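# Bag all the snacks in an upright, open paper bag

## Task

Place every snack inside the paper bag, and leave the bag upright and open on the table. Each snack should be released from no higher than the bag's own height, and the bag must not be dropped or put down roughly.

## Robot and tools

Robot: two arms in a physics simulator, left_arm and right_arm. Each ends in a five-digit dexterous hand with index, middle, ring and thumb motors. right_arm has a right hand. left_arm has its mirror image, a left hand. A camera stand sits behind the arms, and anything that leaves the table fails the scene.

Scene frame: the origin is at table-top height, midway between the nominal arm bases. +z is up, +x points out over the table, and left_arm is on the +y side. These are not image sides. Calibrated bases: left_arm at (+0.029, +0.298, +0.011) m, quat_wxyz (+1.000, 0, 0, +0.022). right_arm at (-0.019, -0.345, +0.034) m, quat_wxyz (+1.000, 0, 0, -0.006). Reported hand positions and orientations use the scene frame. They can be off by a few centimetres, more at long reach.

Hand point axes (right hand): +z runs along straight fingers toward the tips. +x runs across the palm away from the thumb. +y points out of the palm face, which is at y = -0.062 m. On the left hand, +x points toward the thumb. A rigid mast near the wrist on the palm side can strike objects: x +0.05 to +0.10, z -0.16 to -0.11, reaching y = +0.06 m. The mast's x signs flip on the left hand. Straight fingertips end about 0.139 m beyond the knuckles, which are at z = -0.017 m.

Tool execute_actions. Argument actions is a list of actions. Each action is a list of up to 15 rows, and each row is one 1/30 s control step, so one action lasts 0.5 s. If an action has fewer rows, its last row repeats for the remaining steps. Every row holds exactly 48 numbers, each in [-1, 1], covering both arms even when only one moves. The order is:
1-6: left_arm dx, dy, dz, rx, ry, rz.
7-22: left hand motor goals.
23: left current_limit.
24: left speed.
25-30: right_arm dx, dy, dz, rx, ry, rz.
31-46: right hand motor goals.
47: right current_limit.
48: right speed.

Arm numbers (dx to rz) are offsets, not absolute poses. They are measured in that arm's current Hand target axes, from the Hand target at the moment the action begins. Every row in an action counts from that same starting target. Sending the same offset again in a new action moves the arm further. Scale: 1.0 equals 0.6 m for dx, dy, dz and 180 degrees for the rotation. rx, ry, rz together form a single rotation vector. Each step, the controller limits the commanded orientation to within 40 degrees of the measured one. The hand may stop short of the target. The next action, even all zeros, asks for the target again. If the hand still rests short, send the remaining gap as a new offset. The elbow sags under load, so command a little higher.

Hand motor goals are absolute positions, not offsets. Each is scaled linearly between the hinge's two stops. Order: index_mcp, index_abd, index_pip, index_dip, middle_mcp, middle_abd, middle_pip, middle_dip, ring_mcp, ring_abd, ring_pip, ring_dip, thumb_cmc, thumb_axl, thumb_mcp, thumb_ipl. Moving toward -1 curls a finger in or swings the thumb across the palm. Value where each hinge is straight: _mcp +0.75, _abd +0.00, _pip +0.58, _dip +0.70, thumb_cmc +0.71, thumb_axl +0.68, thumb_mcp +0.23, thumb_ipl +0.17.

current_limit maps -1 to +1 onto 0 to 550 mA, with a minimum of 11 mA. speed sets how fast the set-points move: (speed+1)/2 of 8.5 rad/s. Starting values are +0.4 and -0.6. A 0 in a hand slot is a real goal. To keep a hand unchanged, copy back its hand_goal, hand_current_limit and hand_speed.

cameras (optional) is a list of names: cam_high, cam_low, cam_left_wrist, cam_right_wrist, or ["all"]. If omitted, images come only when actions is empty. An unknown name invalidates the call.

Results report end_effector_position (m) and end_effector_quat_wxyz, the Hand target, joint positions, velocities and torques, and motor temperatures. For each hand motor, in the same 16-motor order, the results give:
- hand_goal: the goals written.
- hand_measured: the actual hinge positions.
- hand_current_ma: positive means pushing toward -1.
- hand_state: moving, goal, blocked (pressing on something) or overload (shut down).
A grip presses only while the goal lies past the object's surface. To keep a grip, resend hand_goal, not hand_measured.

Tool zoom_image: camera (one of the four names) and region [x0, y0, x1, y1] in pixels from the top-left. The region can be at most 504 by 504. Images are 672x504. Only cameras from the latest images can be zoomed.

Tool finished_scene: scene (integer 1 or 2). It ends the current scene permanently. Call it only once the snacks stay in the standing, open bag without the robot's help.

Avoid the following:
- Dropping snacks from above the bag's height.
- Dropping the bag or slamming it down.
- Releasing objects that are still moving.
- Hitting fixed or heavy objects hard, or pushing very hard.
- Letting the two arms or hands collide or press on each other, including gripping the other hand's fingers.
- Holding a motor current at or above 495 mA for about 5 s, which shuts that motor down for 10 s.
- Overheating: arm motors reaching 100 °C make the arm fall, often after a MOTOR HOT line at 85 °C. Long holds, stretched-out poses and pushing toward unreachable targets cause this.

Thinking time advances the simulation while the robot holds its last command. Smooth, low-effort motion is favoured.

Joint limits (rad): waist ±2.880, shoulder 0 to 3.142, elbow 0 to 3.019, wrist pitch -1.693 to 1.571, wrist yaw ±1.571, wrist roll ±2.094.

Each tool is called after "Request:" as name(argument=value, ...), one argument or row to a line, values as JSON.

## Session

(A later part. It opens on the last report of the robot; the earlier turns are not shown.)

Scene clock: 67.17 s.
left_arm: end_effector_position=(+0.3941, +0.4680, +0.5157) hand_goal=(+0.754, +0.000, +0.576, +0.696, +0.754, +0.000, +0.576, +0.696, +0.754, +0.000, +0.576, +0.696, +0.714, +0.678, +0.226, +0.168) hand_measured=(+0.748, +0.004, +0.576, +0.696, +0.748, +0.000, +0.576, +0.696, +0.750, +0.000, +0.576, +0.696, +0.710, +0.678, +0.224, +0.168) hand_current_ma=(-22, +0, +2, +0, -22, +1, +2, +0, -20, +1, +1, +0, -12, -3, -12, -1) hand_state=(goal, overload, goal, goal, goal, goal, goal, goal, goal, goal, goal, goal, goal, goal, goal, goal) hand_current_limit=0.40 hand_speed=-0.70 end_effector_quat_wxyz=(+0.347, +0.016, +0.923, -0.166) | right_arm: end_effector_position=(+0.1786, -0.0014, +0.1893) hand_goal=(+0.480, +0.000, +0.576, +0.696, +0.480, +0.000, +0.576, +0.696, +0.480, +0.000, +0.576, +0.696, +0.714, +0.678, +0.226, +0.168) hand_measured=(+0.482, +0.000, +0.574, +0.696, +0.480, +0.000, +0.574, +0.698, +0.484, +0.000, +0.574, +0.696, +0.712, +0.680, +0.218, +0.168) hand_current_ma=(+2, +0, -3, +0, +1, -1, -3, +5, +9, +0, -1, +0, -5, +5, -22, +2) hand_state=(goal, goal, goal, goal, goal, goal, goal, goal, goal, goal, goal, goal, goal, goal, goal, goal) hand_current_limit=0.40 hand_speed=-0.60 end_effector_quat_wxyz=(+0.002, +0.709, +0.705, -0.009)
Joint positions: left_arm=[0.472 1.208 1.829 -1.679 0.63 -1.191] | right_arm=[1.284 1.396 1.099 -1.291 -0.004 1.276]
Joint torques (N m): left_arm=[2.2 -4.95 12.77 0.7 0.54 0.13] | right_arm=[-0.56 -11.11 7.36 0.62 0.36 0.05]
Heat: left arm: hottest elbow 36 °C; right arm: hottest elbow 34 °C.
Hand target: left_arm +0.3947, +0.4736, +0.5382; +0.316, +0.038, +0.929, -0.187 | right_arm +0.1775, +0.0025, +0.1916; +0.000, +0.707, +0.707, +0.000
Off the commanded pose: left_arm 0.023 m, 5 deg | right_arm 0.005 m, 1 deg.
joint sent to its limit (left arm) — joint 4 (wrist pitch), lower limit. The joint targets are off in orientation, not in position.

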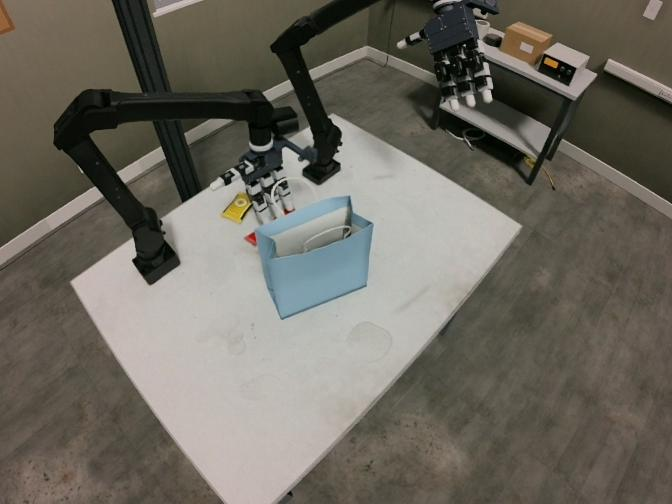

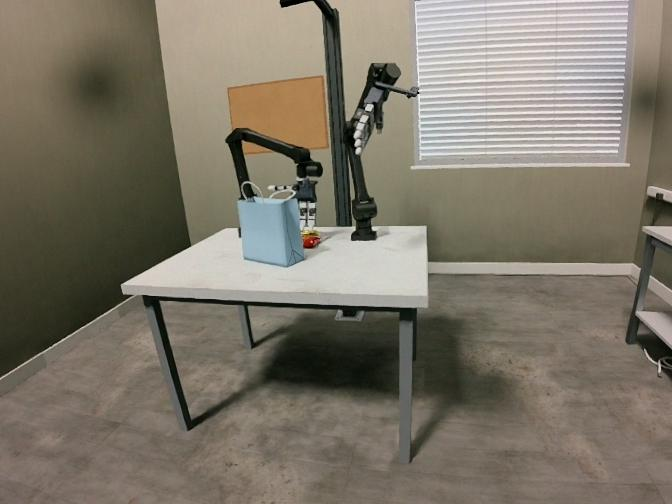

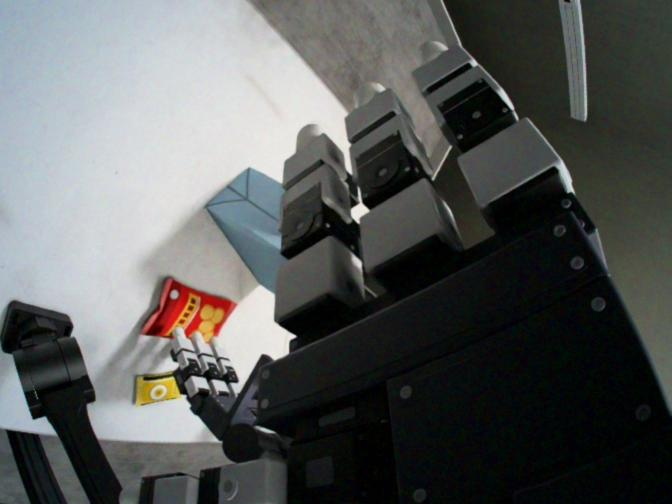

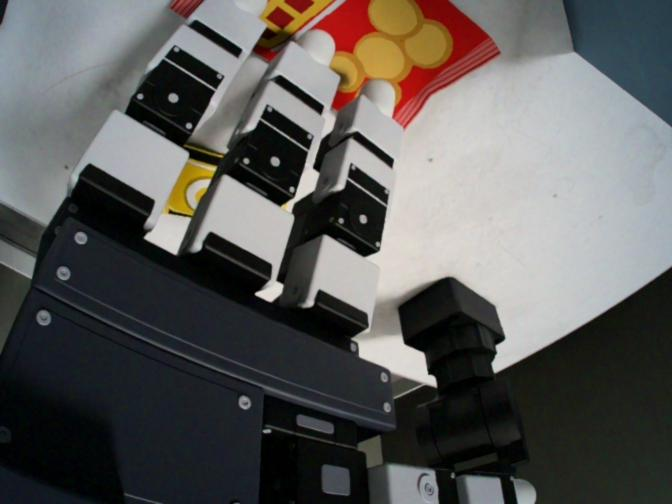

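Request:
execute_actions(
  actions=[
    [[0,0,0,0,0,0,0.754,0,0.576,0.696,0.754,0,0.576,0.696,0.754,0,0.576,0.696,0.714,0.678,0.226,0.168,0.4,-0.7,0,0,0.09,0,0,0,0.48,0,0.576,0.696,0.48,0,0.576,0.696,0.48,0,0.576,0.696,0.714,0.678,0.226,0.168,0.4,-0.6]],
    [[0,0,0,0,0,0,0.754,0,0.576,0.696,0.754,0,0.576,0.696,0.754,0,0.576,0.696,0.714,0.678,0.226,0.168,0.4,-0.7,0,0,0.037,0,0,0,0.48,0,0.576,0.696,0.48,0,0.576,0.696,0.48,0,0.576,0.696,0.714,0.678,0.226,0.168,0.4,-0.6]],
  ],
  cameras=["all"],
)

Request:
zoom_image(
  camera="cam_left_wrist",
  region=[100, 250, 280, 420],
)

Scene clock: 73.10 s.
left_arm: end_effector_position=(+0.3941, +0.4680, +0.5157) hand_goal=(+0.754, +0.000, +0.576, +0.696, +0.754, +0.000, +0.576, +0.696, +0.754, +0.000, +0.576, +0.696, +0.714, +0.678, +0.226, +0.168) hand_measured=(+0.748, +0.004, +0.576, +0.696, +0.748, +0.000, +0.576, +0.696, +0.750, +0.000, +0.576, +0.696, +0.710, +0.678, +0.224, +0.168) hand_current_ma=(-22, +0, +2, +0, -22, +1, +2, +0, -20, +1, +1, +0, -12, -3, -12, -1) hand_state=(goal, overload, goal, goal, goal, goal, goal, goal, goal, goal, goal, goal, goal, goal, goal, goal) hand_current_limit=0.40 hand_speed=-0.70 end_effector_quat_wxyz=(+0.347, +0.016, +0.923, -0.166) | right_arm: end_effector_position=(+0.1837, +0.0074, +0.1358) hand_goal=(+0.480, +0.000, +0.576, +0.696, +0.480, +0.000, +0.576, +0.696, +0.480, +0.000, +0.576, +0.696, +0.714, +0.678, +0.226, +0.168) hand_measured=(+0.458, -0.002, +0.564, +0.688, +0.480, +0.002, +0.574, +0.694, +0.456, +0.016, +0.562, +0.688, +0.712, +0.680, +0.218, +0.168) hand_current_ma=(-69, -3, -30, -18, +0, +4, -4, -5, -75, +33, -35, -17, -4, +5, -22, +2) hand_state=(blocked, goal, goal, goal, goal, goal, goal, goal, blocked, goal, goal, goal, goal, goal, goal, goal) hand_current_limit=0.40 hand_speed=-0.60 end_effector_quat_wxyz=(-0.004, +0.708, +0.706, +0.020)
Joint positions: left_arm=[0.472 1.208 1.829 -1.679 0.63 -1.191] | right_arm=[1.285 1.442 0.99 -1.08 0.012 1.276]
Joint torques (N m): left_arm=[1.9 -5.13 12.72 0.73 0.53 0.13] | right_arm=[-1.55 -9.35 5.48 0.79 -0.17 0.03]
Heat: left arm: hottest elbow 37 °C; right arm: hottest elbow 34 °C.
Hand target: left_arm +0.3947, +0.4736, +0.5382; +0.316, +0.038, +0.929, -0.187 | right_arm +0.1773, +0.0026, +0.1153; -0.001, +0.707, +0.707, +0.000
Off the commanded pose: left_arm 0.023 m, 5 deg | right_arm 0.022 m, 2 deg.
joint sent to its limit (left arm) — joint 4 (wrist pitch), lower limit. The joint targets are off in orientation, not in position.

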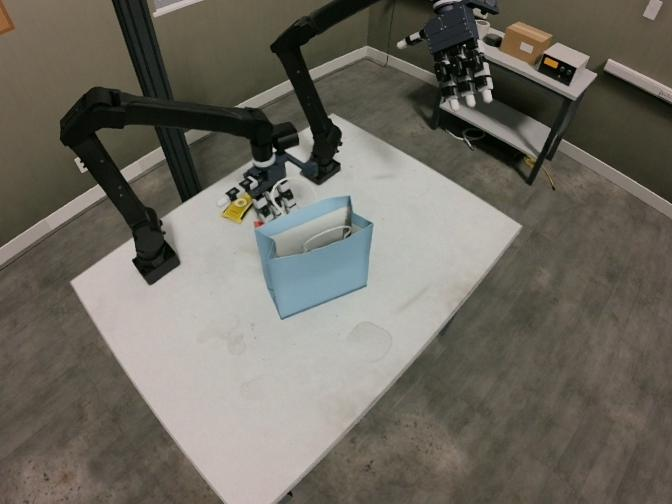

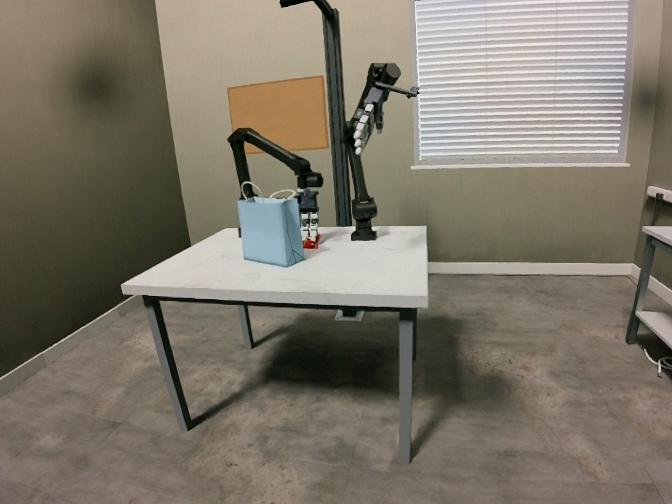

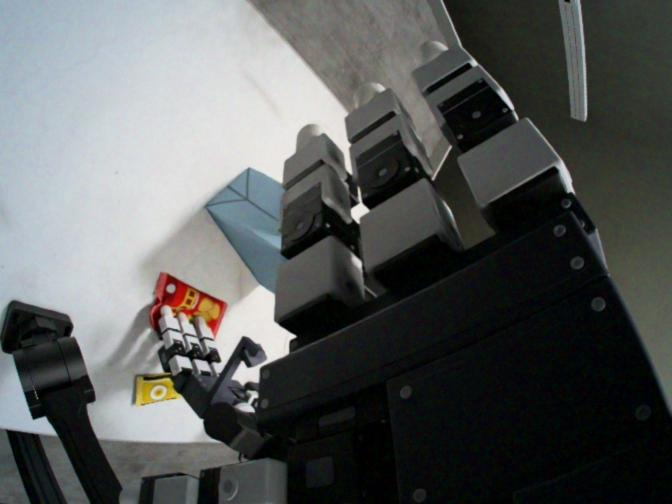

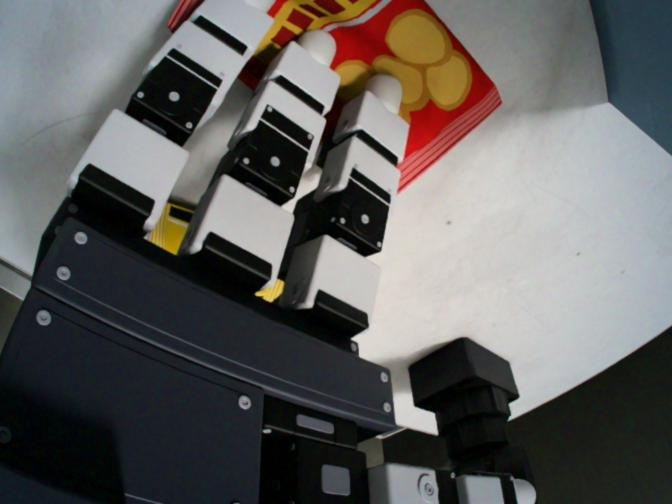

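Scaled by 2.800 from the camera's 672x504 image, which has a finer 960x720 frame.

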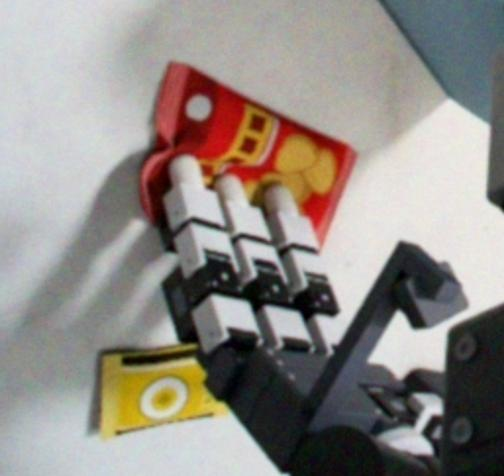

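Request:
execute_actions(
  actions=[
    [[0,0,0,0,0,0,0.754,0,0.576,0.696,0.754,0,0.576,0.696,0.754,0,0.576,0.696,0.714,0.678,0.226,0.168,0.4,-0.7,-0.0917,0,0,0,0,0,0.48,0,0.576,0.696,0.48,0,0.576,0.696,0.48,0,0.576,0.696,0.714,0.678,0.226,0.168,0.4,-0.6]],
    [[0,0,0,0,0,0,0.754,0,0.576,0.696,0.754,0,0.576,0.696,0.754,0,0.576,0.696,0.714,0.678,0.226,0.168,0.4,-0.7,-0.0917,0,0,0,0,0,0.48,0,0.576,0.696,0.48,0,0.576,0.696,0.48,0,0.576,0.696,0.714,0.678,0.226,0.168,0.4,-0.6]],
  ],
  cameras=["cam_high","cam_left_wrist","cam_right_wrist"],
)

Scene clock: 76.90 s.
left_arm: end_effector_position=(+0.3941, +0.4680, +0.5157) hand_goal=(+0.754, +0.000, +0.576, +0.696, +0.754, +0.000, +0.576, +0.696, +0.754, +0.000, +0.576, +0.696, +0.714, +0.678, +0.226, +0.168) hand_measured=(+0.748, +0.004, +0.576, +0.696, +0.748, +0.000, +0.576, +0.696, +0.750, +0.000, +0.576, +0.696, +0.710, +0.678, +0.224, +0.168) hand_current_ma=(-22, +0, +2, +0, -22, +1, +2, +0, -20, +1, +1, +0, -12, -3, -12, -1) hand_state=(goal, overload, goal, goal, goal, goal, goal, goal, goal, goal, goal, goal, goal, goal, goal, goal) hand_current_limit=0.40 hand_speed=-0.70 end_effector_quat_wxyz=(+0.347, +0.016, +0.923, -0.166) | right_arm: end_effector_position=(+0.1825, -0.0911, +0.1302) hand_goal=(+0.480, +0.000, +0.576, +0.696, +0.480, +0.000, +0.576, +0.696, +0.480, +0.000, +0.576, +0.696, +0.714, +0.678, +0.226, +0.168) hand_measured=(+0.456, -0.024, +0.562, +0.688, +0.480, -0.002, +0.574, +0.694, +0.448, +0.002, +0.558, +0.686, +0.712, +0.680, +0.218, +0.168) hand_current_ma=(-76, -56, -36, -19, +0, -3, -3, -4, -102, +5, -47, -22, -4, +5, -22, +2) hand_state=(blocked, blocked, goal, goal, goal, goal, goal, goal, blocked, goal, goal, goal, goal, goal, goal, goal) hand_current_limit=0.40 hand_speed=-0.60 end_effector_quat_wxyz=(-0.009, +0.707, +0.707, +0.028)
Joint positions: left_arm=[0.472 1.208 1.829 -1.679 0.63 -1.191] | right_arm=[1.188 1.182 0.737 -1.067 0.005 1.176]
Joint torques (N m): left_arm=[2.14 -5.13 12.72 0.77 0.54 0.13] | right_arm=[-2.32 -6.24 5.11 -0.36 0.08 -0.12]
Heat: left arm: hottest elbow 37 °C; right arm: hottest elbow 34 °C.
Hand target: left_arm +0.3947, +0.4736, +0.5382; +0.316, +0.038, +0.929, -0.187 | right_arm +0.1774, -0.1075, +0.1153; -0.001, +0.707, +0.707, +0.000
Off the commanded pose: left_arm 0.023 m, 5 deg | right_arm 0.023 m, 3 deg.
joint sent to its limit (left arm) — joint 4 (wrist pitch), lower limit. The joint targets are off in orientation, not in position.
Images, in order (width x height): cam_high 672x504, cam_left_wrist 672x504, cam_right_wrist 672x504.

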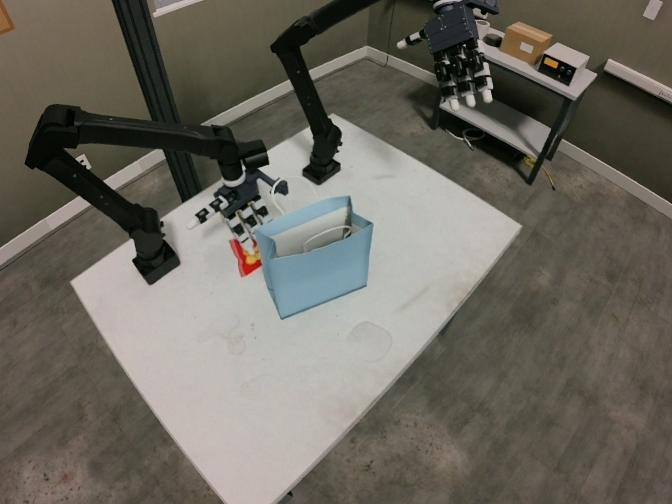

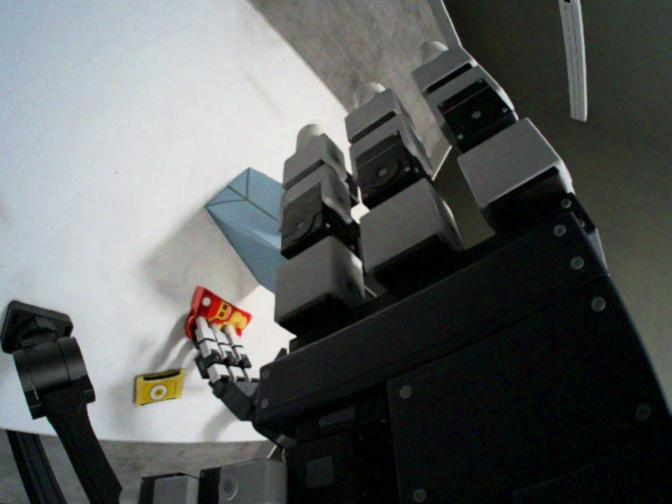

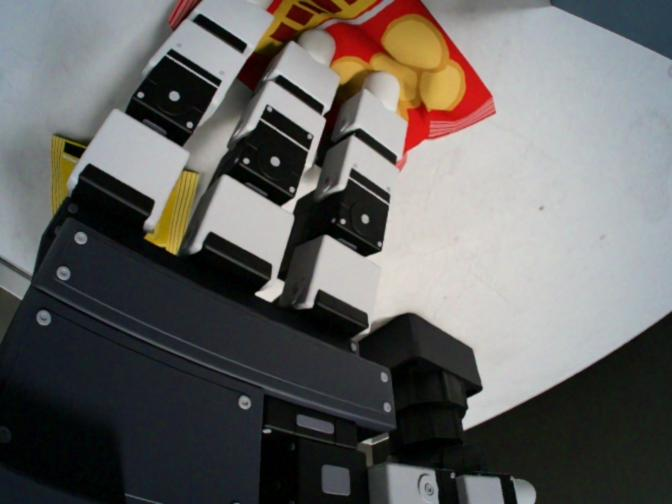

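Request:
execute_actions(
  actions=[
    [[0,0,0,0,0,0,0.754,0,0.576,0.696,0.754,0,0.576,0.696,0.754,0,0.576,0.696,0.714,0.678,0.226,0.168,0.4,-0.7,-0.0917,0,0,0,0,0,0.48,0,0.576,0.696,0.48,0,0.576,0.696,0.48,0,0.576,0.696,0.714,0.678,0.226,0.168,0.4,-0.6]],
    [[0,0,0,0,0,0,0.754,0,0.576,0.696,0.754,0,0.576,0.696,0.754,0,0.576,0.696,0.714,0.678,0.226,0.168,0.4,-0.7,-0.0917,0.005,0,0,0,0,0.48,0,0.576,0.696,0.48,0,0.576,0.696,0.48,0,0.576,0.696,0.714,0.678,0.226,0.168,0.4,-0.6]],
  ],
  cameras=["cam_high","cam_left_wrist","cam_right_wrist"],
)

Request:
zoom_image(
  camera="cam_high",
  region=[130, 170, 300, 330],
)

Scene clock: 79.57 s.
left_arm: end_effector_position=(+0.3941, +0.4680, +0.5157) hand_goal=(+0.754, +0.000, +0.576, +0.696, +0.754, +0.000, +0.576, +0.696, +0.754, +0.000, +0.576, +0.696, +0.714, +0.678, +0.226, +0.168) hand_measured=(+0.748, +0.004, +0.576, +0.696, +0.748, +0.000, +0.576, +0.696, +0.750, +0.000, +0.576, +0.696, +0.710, +0.678, +0.224, +0.168) hand_current_ma=(-22, +0, +2, +0, -22, +1, +2, +0, -20, +1, +1, +0, -12, -3, -12, -1) hand_state=(goal, overload, goal, goal, goal, goal, goal, goal, goal, goal, goal, goal, goal, goal, goal, goal) hand_current_limit=0.40 hand_speed=-0.70 end_effector_quat_wxyz=(+0.347, +0.016, +0.923, -0.166) | right_arm: end_effector_position=(+0.1887, -0.2033, +0.1296) hand_goal=(+0.480, +0.000, +0.576, +0.696, +0.480, +0.000, +0.576, +0.696, +0.480, +0.000, +0.576, +0.696, +0.714, +0.678, +0.226, +0.168) hand_measured=(+0.458, -0.026, +0.564, +0.688, +0.480, -0.002, +0.574, +0.694, +0.448, +0.002, +0.558, +0.686, +0.712, +0.680, +0.218, +0.168) hand_current_ma=(-63, -61, -31, -19, +1, -3, -3, -4, -107, +2, -49, -23, -3, +5, -22, +2) hand_state=(blocked, blocked, goal, goal, goal, goal, goal, goal, blocked, goal, goal, goal, goal, goal, goal, goal) hand_current_limit=0.40 hand_speed=-0.60 end_effector_quat_wxyz=(-0.004, +0.707, +0.707, +0.029)
Joint positions: left_arm=[0.472 1.208 1.829 -1.679 0.63 -1.191] | right_arm=[0.944 0.87 0.542 -1.185 0.001 0.931]
Joint torques (N m): left_arm=[2.08 -4.89 12.72 0.72 0.53 0.13] | right_arm=[-1.96 -3.49 5.38 -0.47 0.2 -0.07]
Heat: left arm: hottest elbow 37 °C; right arm: hottest elbow 34 °C.
Hand target: left_arm +0.3947, +0.4736, +0.5382; +0.316, +0.038, +0.929, -0.187 | right_arm +0.1803, -0.2176, +0.1152; +0.000, +0.707, +0.707, +0.000
Off the commanded pose: left_arm 0.023 m, 5 deg | right_arm 0.022 m, 3 deg.
joint sent to its limit (left arm) — joint 4 (wrist pitch), lower limit. The joint targets are off in orientation, not in position.
Images, in order (width x height): cam_high 672x504, cam_left_wrist 672x504, cam_right_wrist 672x504.

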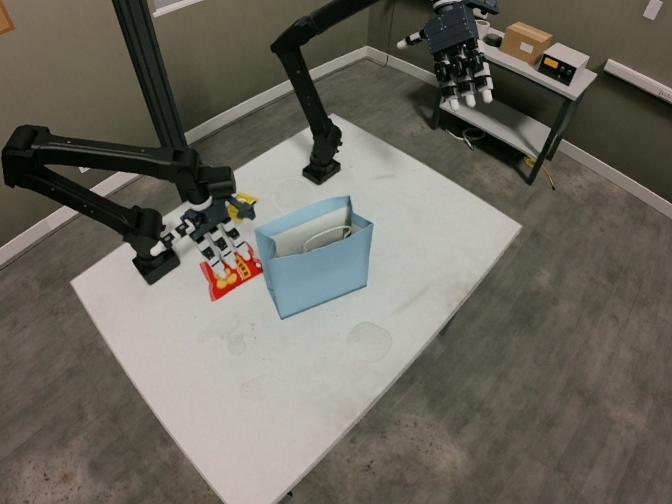

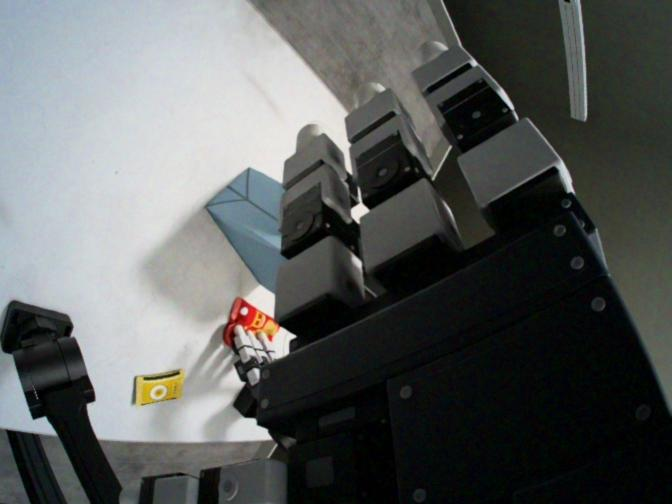

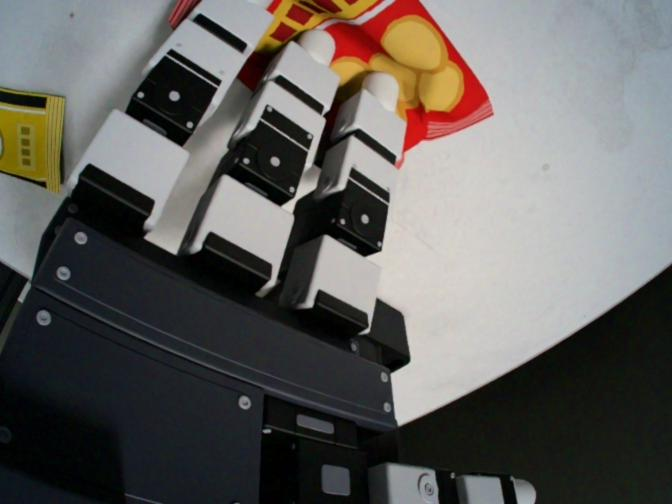

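Scaled by 2.965.

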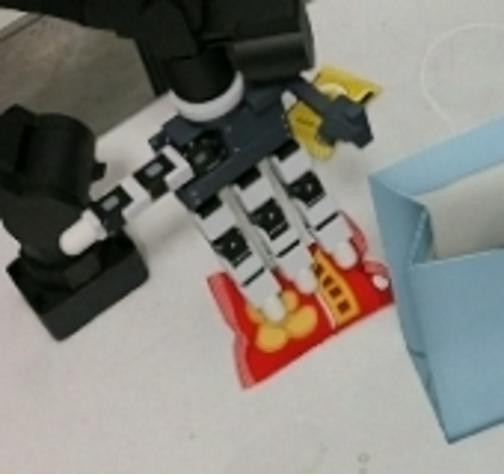

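Request:
execute_actions(
  actions=[
    [[0,0,0,0,0,0,0.754,0,0.576,0.696,0.754,0,0.576,0.696,0.754,0,0.576,0.696,0.714,0.678,0.226,0.168,0.4,-0.7,-0.084,0.0305,0,0,0,0.0556,0.48,0,0.576,0.696,0.48,0,0.576,0.696,0.48,0,0.576,0.696,-0.571,0.678,0.226,0.168,0.4,-0.6]],
    [[0,0,0,0,0,0,0.754,0,0.576,0.696,0.754,0,0.576,0.696,0.754,0,0.576,0.696,0.714,0.678,0.226,0.168,0.4,-0.7,-0.0593,0.0253,0,0,0,0.111,0.48,0,0.576,0.696,0.48,0,0.576,0.696,0.48,0,0.576,0.696,-0.571,0.678,0.226,0.168,0.4,-0.6]],
  ],
  cameras=["cam_high","cam_right_wrist"],
)

Request:
zoom_image(
  camera="cam_high",
  region=[130, 170, 300, 330],
)

Scene clock: 83.30 s.
left_arm: end_effector_position=(+0.3941, +0.4680, +0.5157) hand_goal=(+0.754, +0.000, +0.576, +0.696, +0.754, +0.000, +0.576, +0.696, +0.754, +0.000, +0.576, +0.696, +0.714, +0.678, +0.226, +0.168) hand_measured=(+0.748, +0.004, +0.576, +0.696, +0.748, +0.000, +0.576, +0.696, +0.750, +0.000, +0.576, +0.696, +0.710, +0.678, +0.224, +0.168) hand_current_ma=(-22, +0, +2, +0, -22, +1, +2, +0, -20, +1, +1, +0, -12, -3, -12, -1) hand_state=(goal, overload, goal, goal, goal, goal, goal, goal, goal, goal, goal, goal, goal, goal, goal, goal) hand_current_limit=0.40 hand_speed=-0.70 end_effector_quat_wxyz=(+0.347, +0.016, +0.923, -0.166) | right_arm: end_effector_position=(+0.2096, -0.2984, +0.1233) hand_goal=(+0.480, +0.000, +0.576, +0.696, +0.480, +0.000, +0.576, +0.696, +0.480, +0.000, +0.576, +0.696, -0.570, +0.678, +0.226, +0.168) hand_measured=(+0.456, -0.026, +0.564, +0.688, +0.482, -0.002, +0.576, +0.694, +0.450, +0.002, +0.558, +0.686, -0.566, +0.680, +0.218, +0.168) hand_current_ma=(-75, -66, -30, -19, +4, -3, +0, -2, -97, +2, -49, -22, +6, +5, -22, +2) hand_state=(blocked, blocked, goal, goal, goal, goal, goal, goal, blocked, goal, goal, goal, goal, goal, goal, goal) hand_current_limit=0.40 hand_speed=-0.60 end_effector_quat_wxyz=(-0.004, +0.857, +0.516, +0.021)
Joint positions: left_arm=[0.472 1.208 1.829 -1.679 0.63 -1.191] | right_arm=[0.584 0.856 0.523 -1.197 -0.006 1.059]
Joint torques (N m): left_arm=[2.2 -5.13 12.7 0.75 0.53 0.12] | right_arm=[-2.61 -1.32 7.3 0.35 0.46 0.29]
Heat: left arm: hottest elbow 37 °C; right arm: hottest elbow 33 °C.
Hand target: left_arm +0.3947, +0.4736, +0.5382; +0.316, +0.038, +0.929, -0.187 | right_arm +0.2073, -0.3057, +0.1151; +0.000, +0.866, +0.500, +0.000
Off the commanded pose: left_arm 0.023 m, 5 deg | right_arm 0.011 m, 3 deg.
joint sent to its limit (left arm) — joint 4 (wrist pitch), lower limit. The joint targets are off in orientation, not in position.
Images, in order (width x height): cam_high 672x504, cam_right_wrist 672x504.

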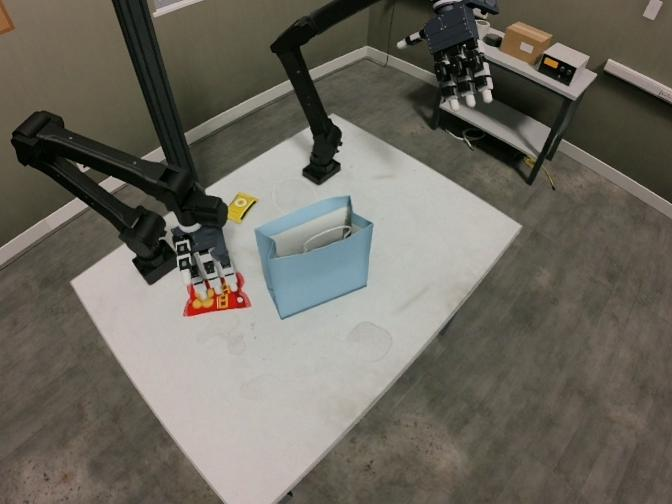

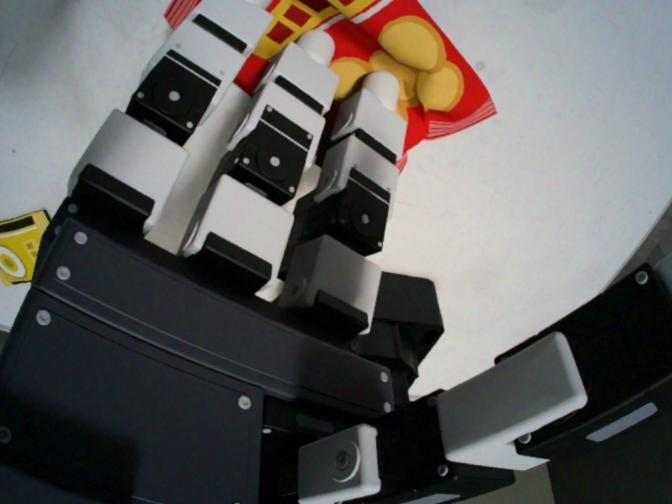

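Scaled by 2.965.

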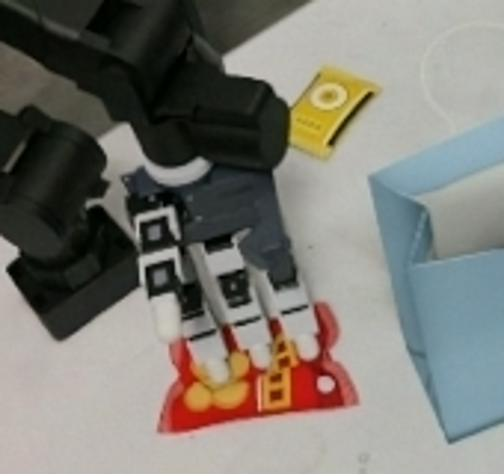

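Request:
execute_actions(
  actions=[
    [[0,0,0,0,0,0,0.754,0,0.576,0.696,0.754,0,0.576,0.696,0.754,0,0.576,0.696,0.714,0.678,0.226,0.168,0.4,-0.7,-0.0207,0.0253,0,0,0,0.111,0.48,0,0.576,0.696,0.48,0,0.576,0.696,0.48,0,0.576,0.696,-0.571,0.678,0.226,0.168,0.4,-0.6]],
    [[0,0,0,0,0,0,0.754,0,0.576,0.696,0.754,0,0.576,0.696,0.754,0,0.576,0.696,0.714,0.678,0.226,0.168,0.4,-0.7,-0.0067,0.0245,0,0,0,0.111,0.48,0,0.576,0.696,0.48,0,0.576,0.696,0.48,0,0.576,0.696,-0.571,0.678,0.226,0.168,0.4,-0.6]],
    [[0,0,0,0,0,0,0.754,0,0.576,0.696,0.754,0,0.576,0.696,0.754,0,0.576,0.696,0.714,0.678,0.226,0.168,0.4,-0.7,0.03,0.02,0,0,0,0.045,0.48,0,0.576,0.696,0.48,0,0.576,0.696,0.48,0,0.576,0.696,-0.571,0.678,0.226,0.168,0.4,-0.6]],
  ],
  cameras=["cam_high","cam_right_wrist"],
)

Request:
zoom_image(
  camera="cam_high",
  region=[130, 200, 300, 360],
)

Scene clock: 86.00 s.
left_arm: end_effector_position=(+0.3941, +0.4680, +0.5157) hand_goal=(+0.754, +0.000, +0.576, +0.696, +0.754, +0.000, +0.576, +0.696, +0.754, +0.000, +0.576, +0.696, +0.714, +0.678, +0.226, +0.168) hand_measured=(+0.748, +0.004, +0.576, +0.696, +0.748, +0.000, +0.576, +0.696, +0.750, +0.000, +0.576, +0.696, +0.710, +0.678, +0.224, +0.168) hand_current_ma=(-22, +0, +2, +0, -22, +1, +2, +0, -20, +1, +1, +0, -12, -3, -12, -1) hand_state=(goal, overload, goal, goal, goal, goal, goal, goal, goal, goal, goal, goal, goal, goal, goal, goal) hand_current_limit=0.40 hand_speed=-0.70 end_effector_quat_wxyz=(+0.347, +0.016, +0.923, -0.166) | right_arm: end_effector_position=(+0.2403, -0.3416, +0.1244) hand_goal=(+0.480, +0.000, +0.576, +0.696, +0.480, +0.000, +0.576, +0.696, +0.480, +0.000, +0.576, +0.696, -0.570, +0.678, +0.226, +0.168) hand_measured=(+0.452, -0.014, +0.562, +0.688, +0.476, +0.010, +0.574, +0.694, +0.440, +0.020, +0.554, +0.682, -0.568, +0.680, +0.218, +0.168) hand_current_ma=(-86, -32, -33, -19, -6, +18, -3, -2, -132, +47, -64, -34, +4, +5, -22, +2) hand_state=(blocked, goal, goal, goal, goal, goal, goal, goal, blocked, blocked, blocked, goal, goal, goal, goal, goal) hand_current_limit=0.40 hand_speed=-0.60 end_effector_quat_wxyz=(+0.000, +0.993, +0.117, +0.012)
Joint positions: left_arm=[0.472 1.208 1.829 -1.679 0.63 -1.191] | right_arm=[0.353 1.145 0.698 -1.1 0.005 1.676]
Joint torques (N m): left_arm=[1.96 -4.89 12.72 0.68 0.54 0.13] | right_arm=[-2.9 -4.07 7.39 1.02 0.13 0.18]
Heat: left arm: hottest elbow 37 °C; right arm: hottest elbow 33 °C.
Hand target: left_arm +0.3947, +0.4736, +0.5382; +0.316, +0.038, +0.929, -0.187 | right_arm +0.2418, -0.3429, +0.1152; +0.000, +0.995, +0.104, +0.000
Off the commanded pose: left_arm 0.023 m, 5 deg | right_arm 0.010 m, 2 deg.
joint sent to its limit (left arm) — joint 4 (wrist pitch), lower limit. The joint targets are off in orientation, not in position.
Images, in order (width x height): cam_high 672x504, cam_right_wrist 672x504.

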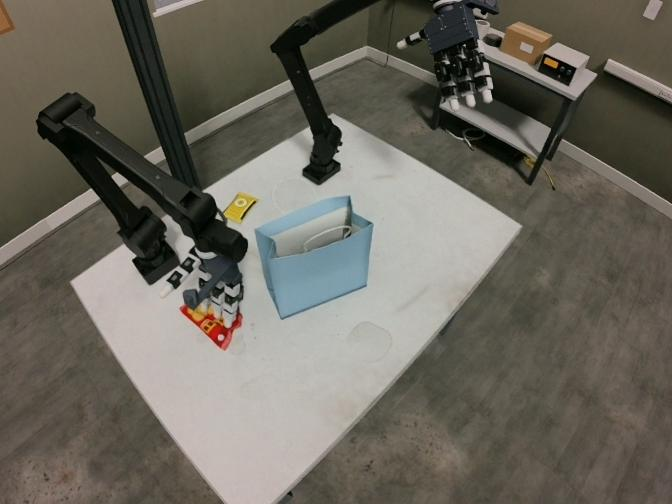

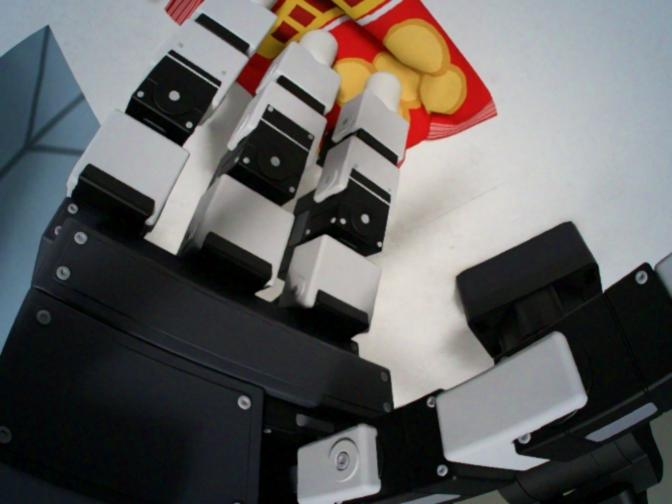

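Scaled by 2.965.

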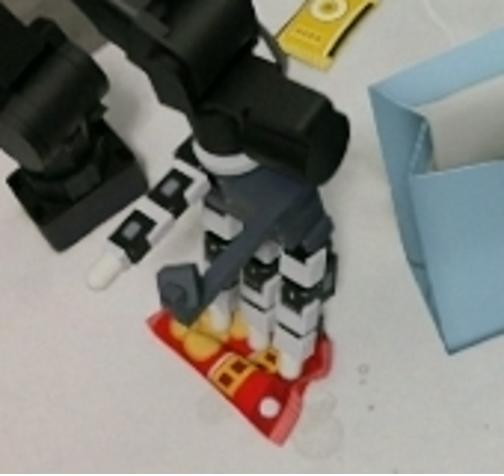

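Request:
execute_actions(
  actions=[
    [[0,0,0,0,0,0,0.754,0,0.576,0.696,0.754,0,0.576,0.696,0.754,0,0.576,0.696,0.714,0.678,0.226,0.168,0.4,-0.7,-0.003,0.093,0,0,0,0,0.48,0,0.576,0.696,0.48,0,0.576,0.696,0.48,0,0.576,0.696,-0.571,0.678,0.226,0.168,0.4,-0.6]],
    [[0,0,0,0,0,0,0.754,0,0.576,0.696,0.754,0,0.576,0.696,0.754,0,0.576,0.696,0.714,0.678,0.226,0.168,0.4,-0.7,0,0,-0.15,0,0,0,0.48,0,0.576,0.696,0.48,0,0.576,0.696,0.48,0,0.576,0.696,-0.571,0.678,0.226,0.168,0.4,-0.6]],
    [[0,0,0,0,0,0,0.754,0,0.576,0.696,0.754,0,0.576,0.696,0.754,0,0.576,0.696,0.714,0.678,0.226,0.168,0.4,-0.7,0,0,-0.16,0,0,0.045,0.48,0,0.576,0.696,0.48,0,0.576,0.696,0.48,0,0.576,0.696,-0.571,0.678,0.226,0.168,0.4,-0.6]],
  ],
  cameras=["cam_high","cam_right_wrist"],
)

Request:
zoom_image(
  camera="cam_high",
  region=[120, 210, 290, 370],
)

Scene clock: 89.03 s.
left_arm: end_effector_position=(+0.3941, +0.4680, +0.5157) hand_goal=(+0.754, +0.000, +0.576, +0.696, +0.754, +0.000, +0.576, +0.696, +0.754, +0.000, +0.576, +0.696, +0.714, +0.678, +0.226, +0.168) hand_measured=(+0.748, +0.004, +0.576, +0.696, +0.748, +0.000, +0.576, +0.696, +0.750, +0.000, +0.576, +0.696, +0.710, +0.678, +0.224, +0.168) hand_current_ma=(-22, +0, +2, +0, -22, +1, +2, +0, -20, +1, +1, +0, -12, -3, -12, -1) hand_state=(goal, overload, goal, goal, goal, goal, goal, goal, goal, goal, goal, goal, goal, goal, goal, goal) hand_current_limit=0.40 hand_speed=-0.70 end_effector_quat_wxyz=(+0.347, +0.016, +0.923, -0.166) | right_arm: end_effector_position=(+0.2386, -0.4003, +0.2791) hand_goal=(+0.480, +0.000, +0.576, +0.696, +0.480, +0.000, +0.576, +0.696, +0.480, +0.000, +0.576, +0.696, -0.570, +0.678, +0.226, +0.168) hand_measured=(+0.480, -0.002, +0.574, +0.694, +0.480, +0.002, +0.574, +0.694, +0.480, +0.002, +0.574, +0.694, -0.568, +0.680, +0.218, +0.168) hand_current_ma=(+1, -3, -3, -5, +1, +2, -3, -2, +1, +3, -3, -4, +2, +5, -22, +1) hand_state=(goal, goal, goal, goal, goal, goal, goal, goal, goal, goal, goal, goal, goal, goal, goal, goal) hand_current_limit=0.40 hand_speed=-0.60 end_effector_quat_wxyz=(+0.003, +0.999, +0.039, -0.024)
Joint positions: left_arm=[0.472 1.208 1.829 -1.679 0.63 -1.191] | right_arm=[0.129 1.087 1.07 -1.601 0.002 1.61]
Joint torques (N m): left_arm=[2.08 -5.01 12.72 0.73 0.53 0.12] | right_arm=[-1.73 -6.77 12.53 -0.29 0.23 0.11]
Heat: left arm: hottest elbow 37 °C; right arm: hottest elbow 33 °C.
Hand target: left_arm +0.3947, +0.4736, +0.5382; +0.316, +0.038, +0.929, -0.187 | right_arm +0.2516, -0.3981, +0.3010; +0.000, +0.999, +0.034, +0.000
Off the commanded pose: left_arm 0.023 m, 5 deg | right_arm 0.026 m, 3 deg.
joint sent to its limit (left arm) — joint 4 (wrist pitch), lower limit. The joint targets are off in orientation, not in position.
Images, in order (width x height): cam_high 672x504, cam_right_wrist 672x504.

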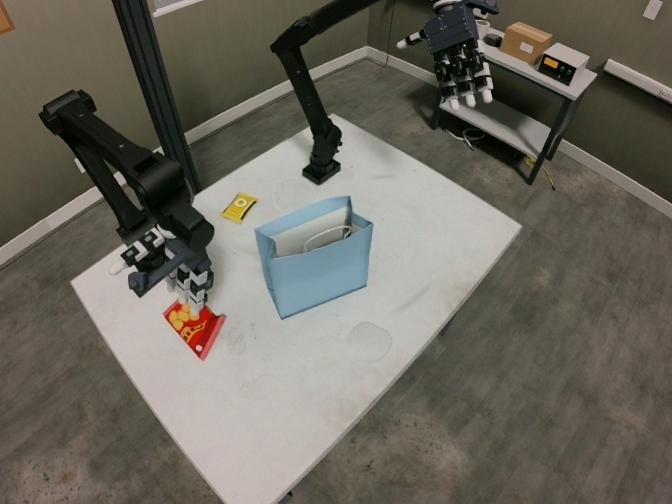

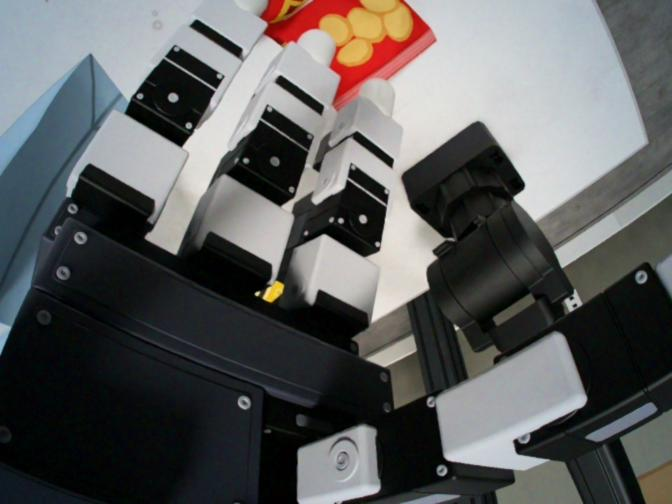

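Scaled by 2.965.

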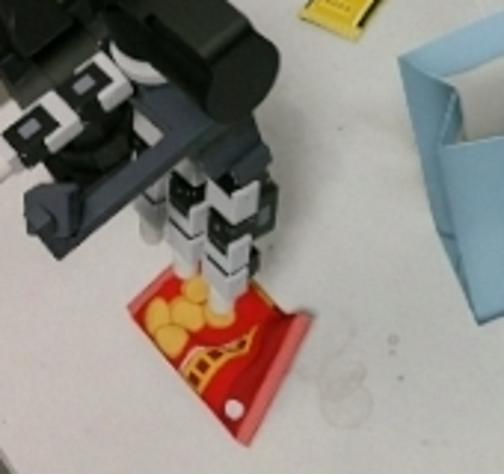

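Request:
execute_actions(
  actions=[
    [[0,0,0,0,0,0,0.754,0,0.576,0.696,0.754,0,0.576,0.696,0.754,0,0.576,0.696,0.714,0.678,0.226,0.168,0.4,-0.7,-0.031,-0.0357,0,0.1444,0,0,0.48,0,0.576,0.696,0.48,0,0.576,0.696,0.48,0,0.576,0.696,-0.571,0.678,0.226,0.168,0.4,-0.6]],
    [[0,0,0,0,0,0,0.754,0,0.576,0.696,0.754,0,0.576,0.696,0.754,0,0.576,0.696,0.714,0.678,0.226,0.168,0.4,-0.7,-0.0315,-0.0245,0.012,0.1444,0,0,0.25,0,0.576,0.696,0.25,0,0.576,0.696,0.95,0,0.576,0.696,-0.571,0.678,0.226,0.168,0.4,-0.6]],
    [[0,0,0,0,0,0,0.754,0,0.576,0.696,0.754,0,0.576,0.696,0.754,0,0.576,0.696,0.714,0.678,0.226,0.168,0.4,-0.7,0.001,-0.0103,0.0131,0.1444,0,0,0.25,0,0.576,0.696,0.25,0,0.576,0.696,0.95,0,0.576,0.696,-0.571,0.678,0.226,0.168,0.4,-0.6]],
  ],
  cameras=["all"],
)

Request:
zoom_image(
  camera="cam_high",
  region=[120, 210, 290, 370],
)

Scene clock: 92.83 s.
left_arm: end_effector_position=(+0.3941, +0.4680, +0.5157) hand_goal=(+0.754, +0.000, +0.576, +0.696, +0.754, +0.000, +0.576, +0.696, +0.754, +0.000, +0.576, +0.696, +0.714, +0.678, +0.226, +0.168) hand_measured=(+0.748, +0.004, +0.576, +0.696, +0.748, +0.000, +0.576, +0.696, +0.750, +0.000, +0.576, +0.696, +0.710, +0.678, +0.224, +0.168) hand_current_ma=(-22, +0, +2, +0, -22, +1, +2, +0, -20, +1, +1, +0, -12, -3, -12, -1) hand_state=(goal, overload, goal, goal, goal, goal, goal, goal, goal, goal, goal, goal, goal, goal, goal, goal) hand_current_limit=0.40 hand_speed=-0.70 end_effector_quat_wxyz=(+0.347, +0.016, +0.923, -0.166) | right_arm: end_effector_position=(+0.2172, -0.3531, +0.3007) hand_goal=(+0.250, +0.000, +0.576, +0.696, +0.250, +0.000, +0.576, +0.696, +0.950, +0.000, +0.576, +0.696, -0.570, +0.678, +0.226, +0.168) hand_measured=(+0.248, -0.002, +0.574, +0.694, +0.248, +0.002, +0.574, +0.694, +0.934, +0.002, +0.574, +0.694, -0.570, +0.680, +0.220, +0.168) hand_current_ma=(-5, -2, -2, -5, -4, +2, -2, -2, -42, +3, -2, -4, +1, +5, -15, +1) hand_state=(goal, goal, goal, goal, goal, goal, goal, goal, goal, goal, goal, goal, goal, goal, goal, goal) hand_current_limit=0.40 hand_speed=-0.60 end_effector_quat_wxyz=(-0.454, +0.872, -0.112, +0.143)
Joint positions: left_arm=[0.472 1.208 1.829 -1.679 0.63 -1.191] | right_arm=[-0.442 0.923 1.016 -1.696 -0.992 1.354]
Joint torques (N m): left_arm=[2.08 -4.95 12.74 0.7 0.55 0.12] | right_arm=[-1.73 -5.6 7.53 -0.12 -0.8 0.12]
Heat: left arm: hottest elbow 38 °C; right arm: hottest elbow 34 °C.
Hand target: left_arm +0.3947, +0.4736, +0.5382; +0.316, +0.038, +0.929, -0.187 | right_arm +0.2116, -0.3528, +0.3012; -0.629, +0.777, +0.026, -0.021
Off the commanded pose: left_arm 0.023 m, 5 deg | right_arm 0.006 m, 34 deg.
joint sent to its limit (left arm) — joint 4 (wrist pitch), lower limit. The joint targets are off in orientation, not in position.
joint sent to its limit (right arm) — joint 4 (wrist pitch), lower limit. The joint targets are off in orientation, not in position.

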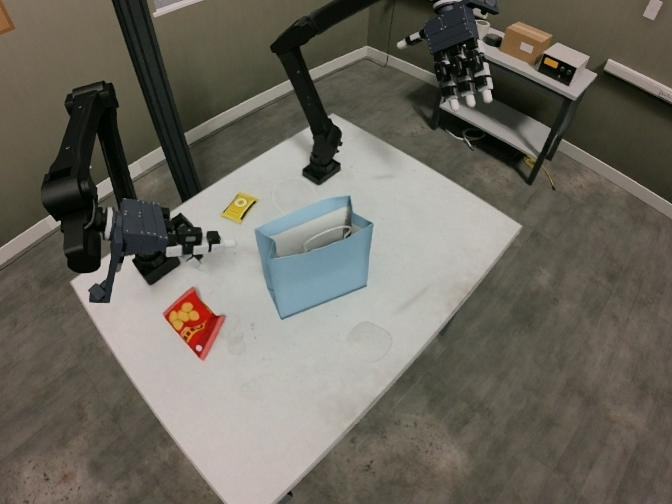

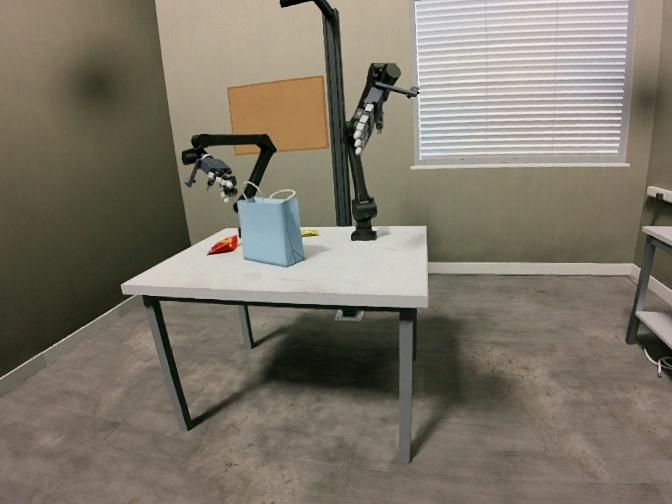

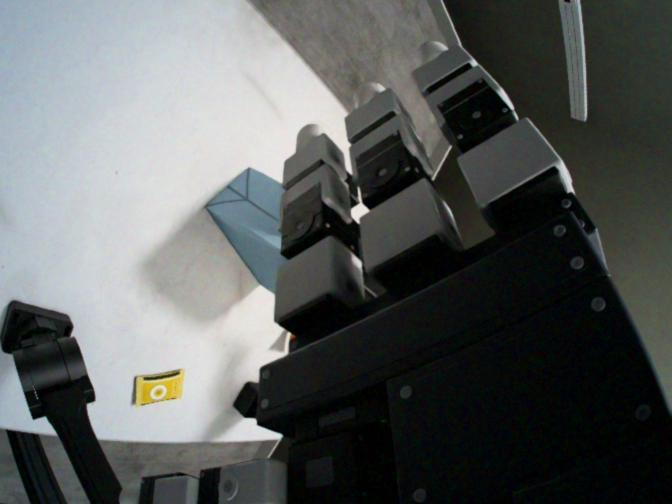

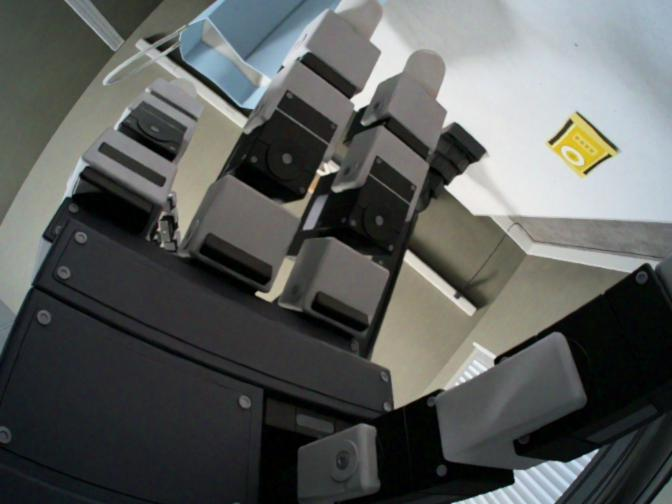

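Scaled by 2.965.

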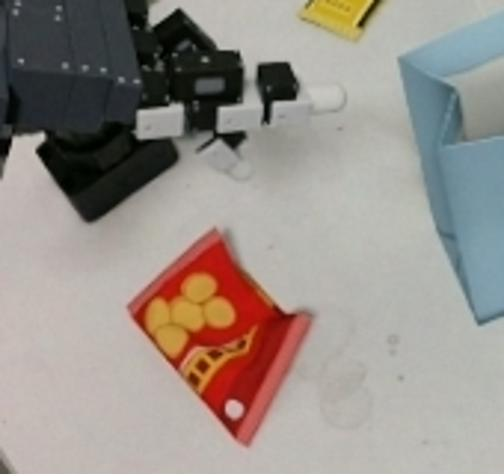

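Request:
execute_actions(
  actions=[
    [[0,0,0,0,0,0,0.754,0,0.576,0.696,0.754,0,0.576,0.696,0.754,0,0.576,0.696,0.714,0.678,0.226,0.168,0.4,-0.7,-0.01,0.1956,0.042,0,0,0,0.25,0,0.576,0.696,0.25,0,0.576,0.696,0.95,0,0.576,0.696,-0.571,0.678,0.226,0.168,0.4,-0.6]],
  ],
  cameras=["cam_high","cam_low"],
)

Request:
zoom_image(
  camera="cam_high",
  region=[90, 210, 290, 370],
)

Scene clock: 94.97 s.
left_arm: end_effector_position=(+0.3941, +0.4680, +0.5157) hand_goal=(+0.754, +0.000, +0.576, +0.696, +0.754, +0.000, +0.576, +0.696, +0.754, +0.000, +0.576, +0.696, +0.714, +0.678, +0.226, +0.168) hand_measured=(+0.748, +0.004, +0.576, +0.696, +0.748, +0.000, +0.576, +0.696, +0.750, +0.000, +0.576, +0.696, +0.710, +0.678, +0.224, +0.168) hand_current_ma=(-22, +0, +2, +0, -22, +1, +2, +0, -20, +1, +1, +0, -12, -3, -12, -1) hand_state=(goal, overload, goal, goal, goal, goal, goal, goal, goal, goal, goal, goal, goal, goal, goal, goal) hand_current_limit=0.40 hand_speed=-0.70 end_effector_quat_wxyz=(+0.347, +0.016, +0.923, -0.166) | right_arm: end_effector_position=(+0.2006, -0.3506, +0.1750) hand_goal=(+0.250, +0.000, +0.576, +0.696, +0.250, +0.000, +0.576, +0.696, +0.950, +0.000, +0.576, +0.696, -0.570, +0.678, +0.226, +0.168) hand_measured=(+0.246, -0.002, +0.574, +0.694, +0.246, +0.002, +0.574, +0.694, +0.938, +0.002, +0.574, +0.694, -0.570, +0.680, +0.222, +0.168) hand_current_ma=(-8, -2, -2, -5, -7, +2, -2, -2, -29, +2, -2, -4, +0, +5, -12, +1) hand_state=(goal, goal, goal, goal, goal, goal, goal, goal, goal, goal, goal, goal, goal, goal, goal, goal) hand_current_limit=0.40 hand_speed=-0.60 end_effector_quat_wxyz=(-0.506, +0.858, -0.076, +0.042)
Joint positions: left_arm=[0.472 1.208 1.829 -1.679 0.63 -1.191] | right_arm=[-0.472 1.164 0.785 -1.699 -0.983 0.988]
Joint torques (N m): left_arm=[2.2 -4.95 12.7 0.7 0.54 0.12] | right_arm=[-0.85 -6.89 7.98 -0.84 -0.49 -0.01]
Heat: left arm: hottest elbow 38 °C; right arm: hottest elbow 34 °C.
Hand target: left_arm +0.3947, +0.4736, +0.5382; +0.316, +0.038, +0.929, -0.187 | right_arm +0.2055, -0.3529, +0.1810; -0.629, +0.777, +0.026, -0.021
Off the commanded pose: left_arm 0.023 m, 5 deg | right_arm 0.008 m, 22 deg.
joint sent to its limit (left arm) — joint 4 (wrist pitch), lower limit. The joint targets are off in orientation, not in position.
joint sent to its limit (right arm) — joint 4 (wrist pitch), lower limit. The joint targets are off in orientation, not in position.
Images, in order (width x height): cam_high 672x504, cam_low 672x504.

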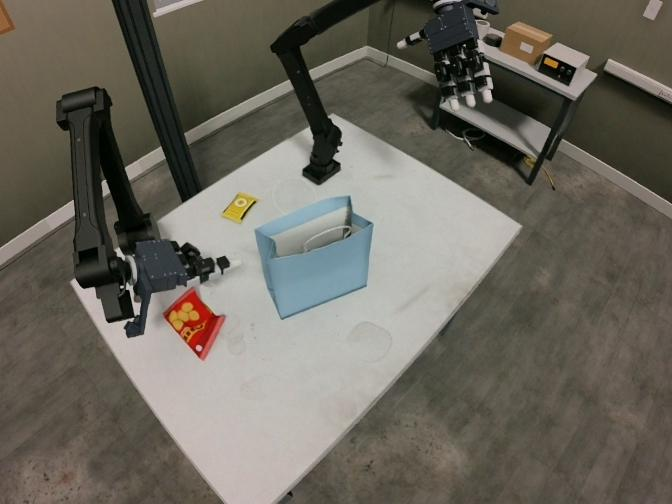

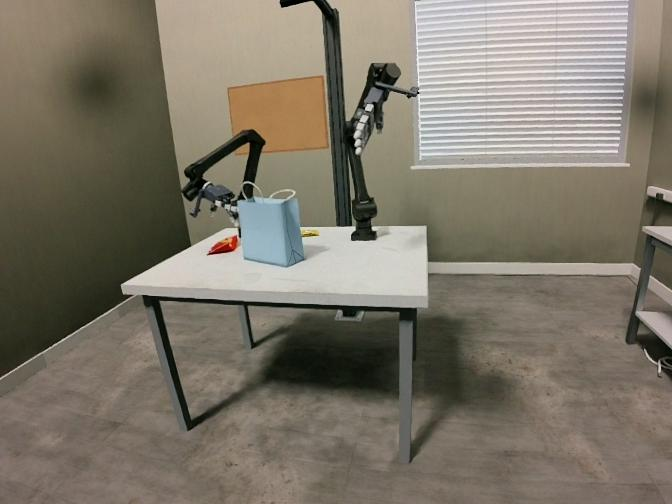

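Scaled by 2.520.

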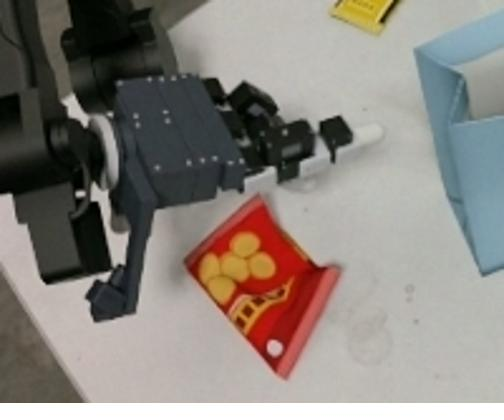

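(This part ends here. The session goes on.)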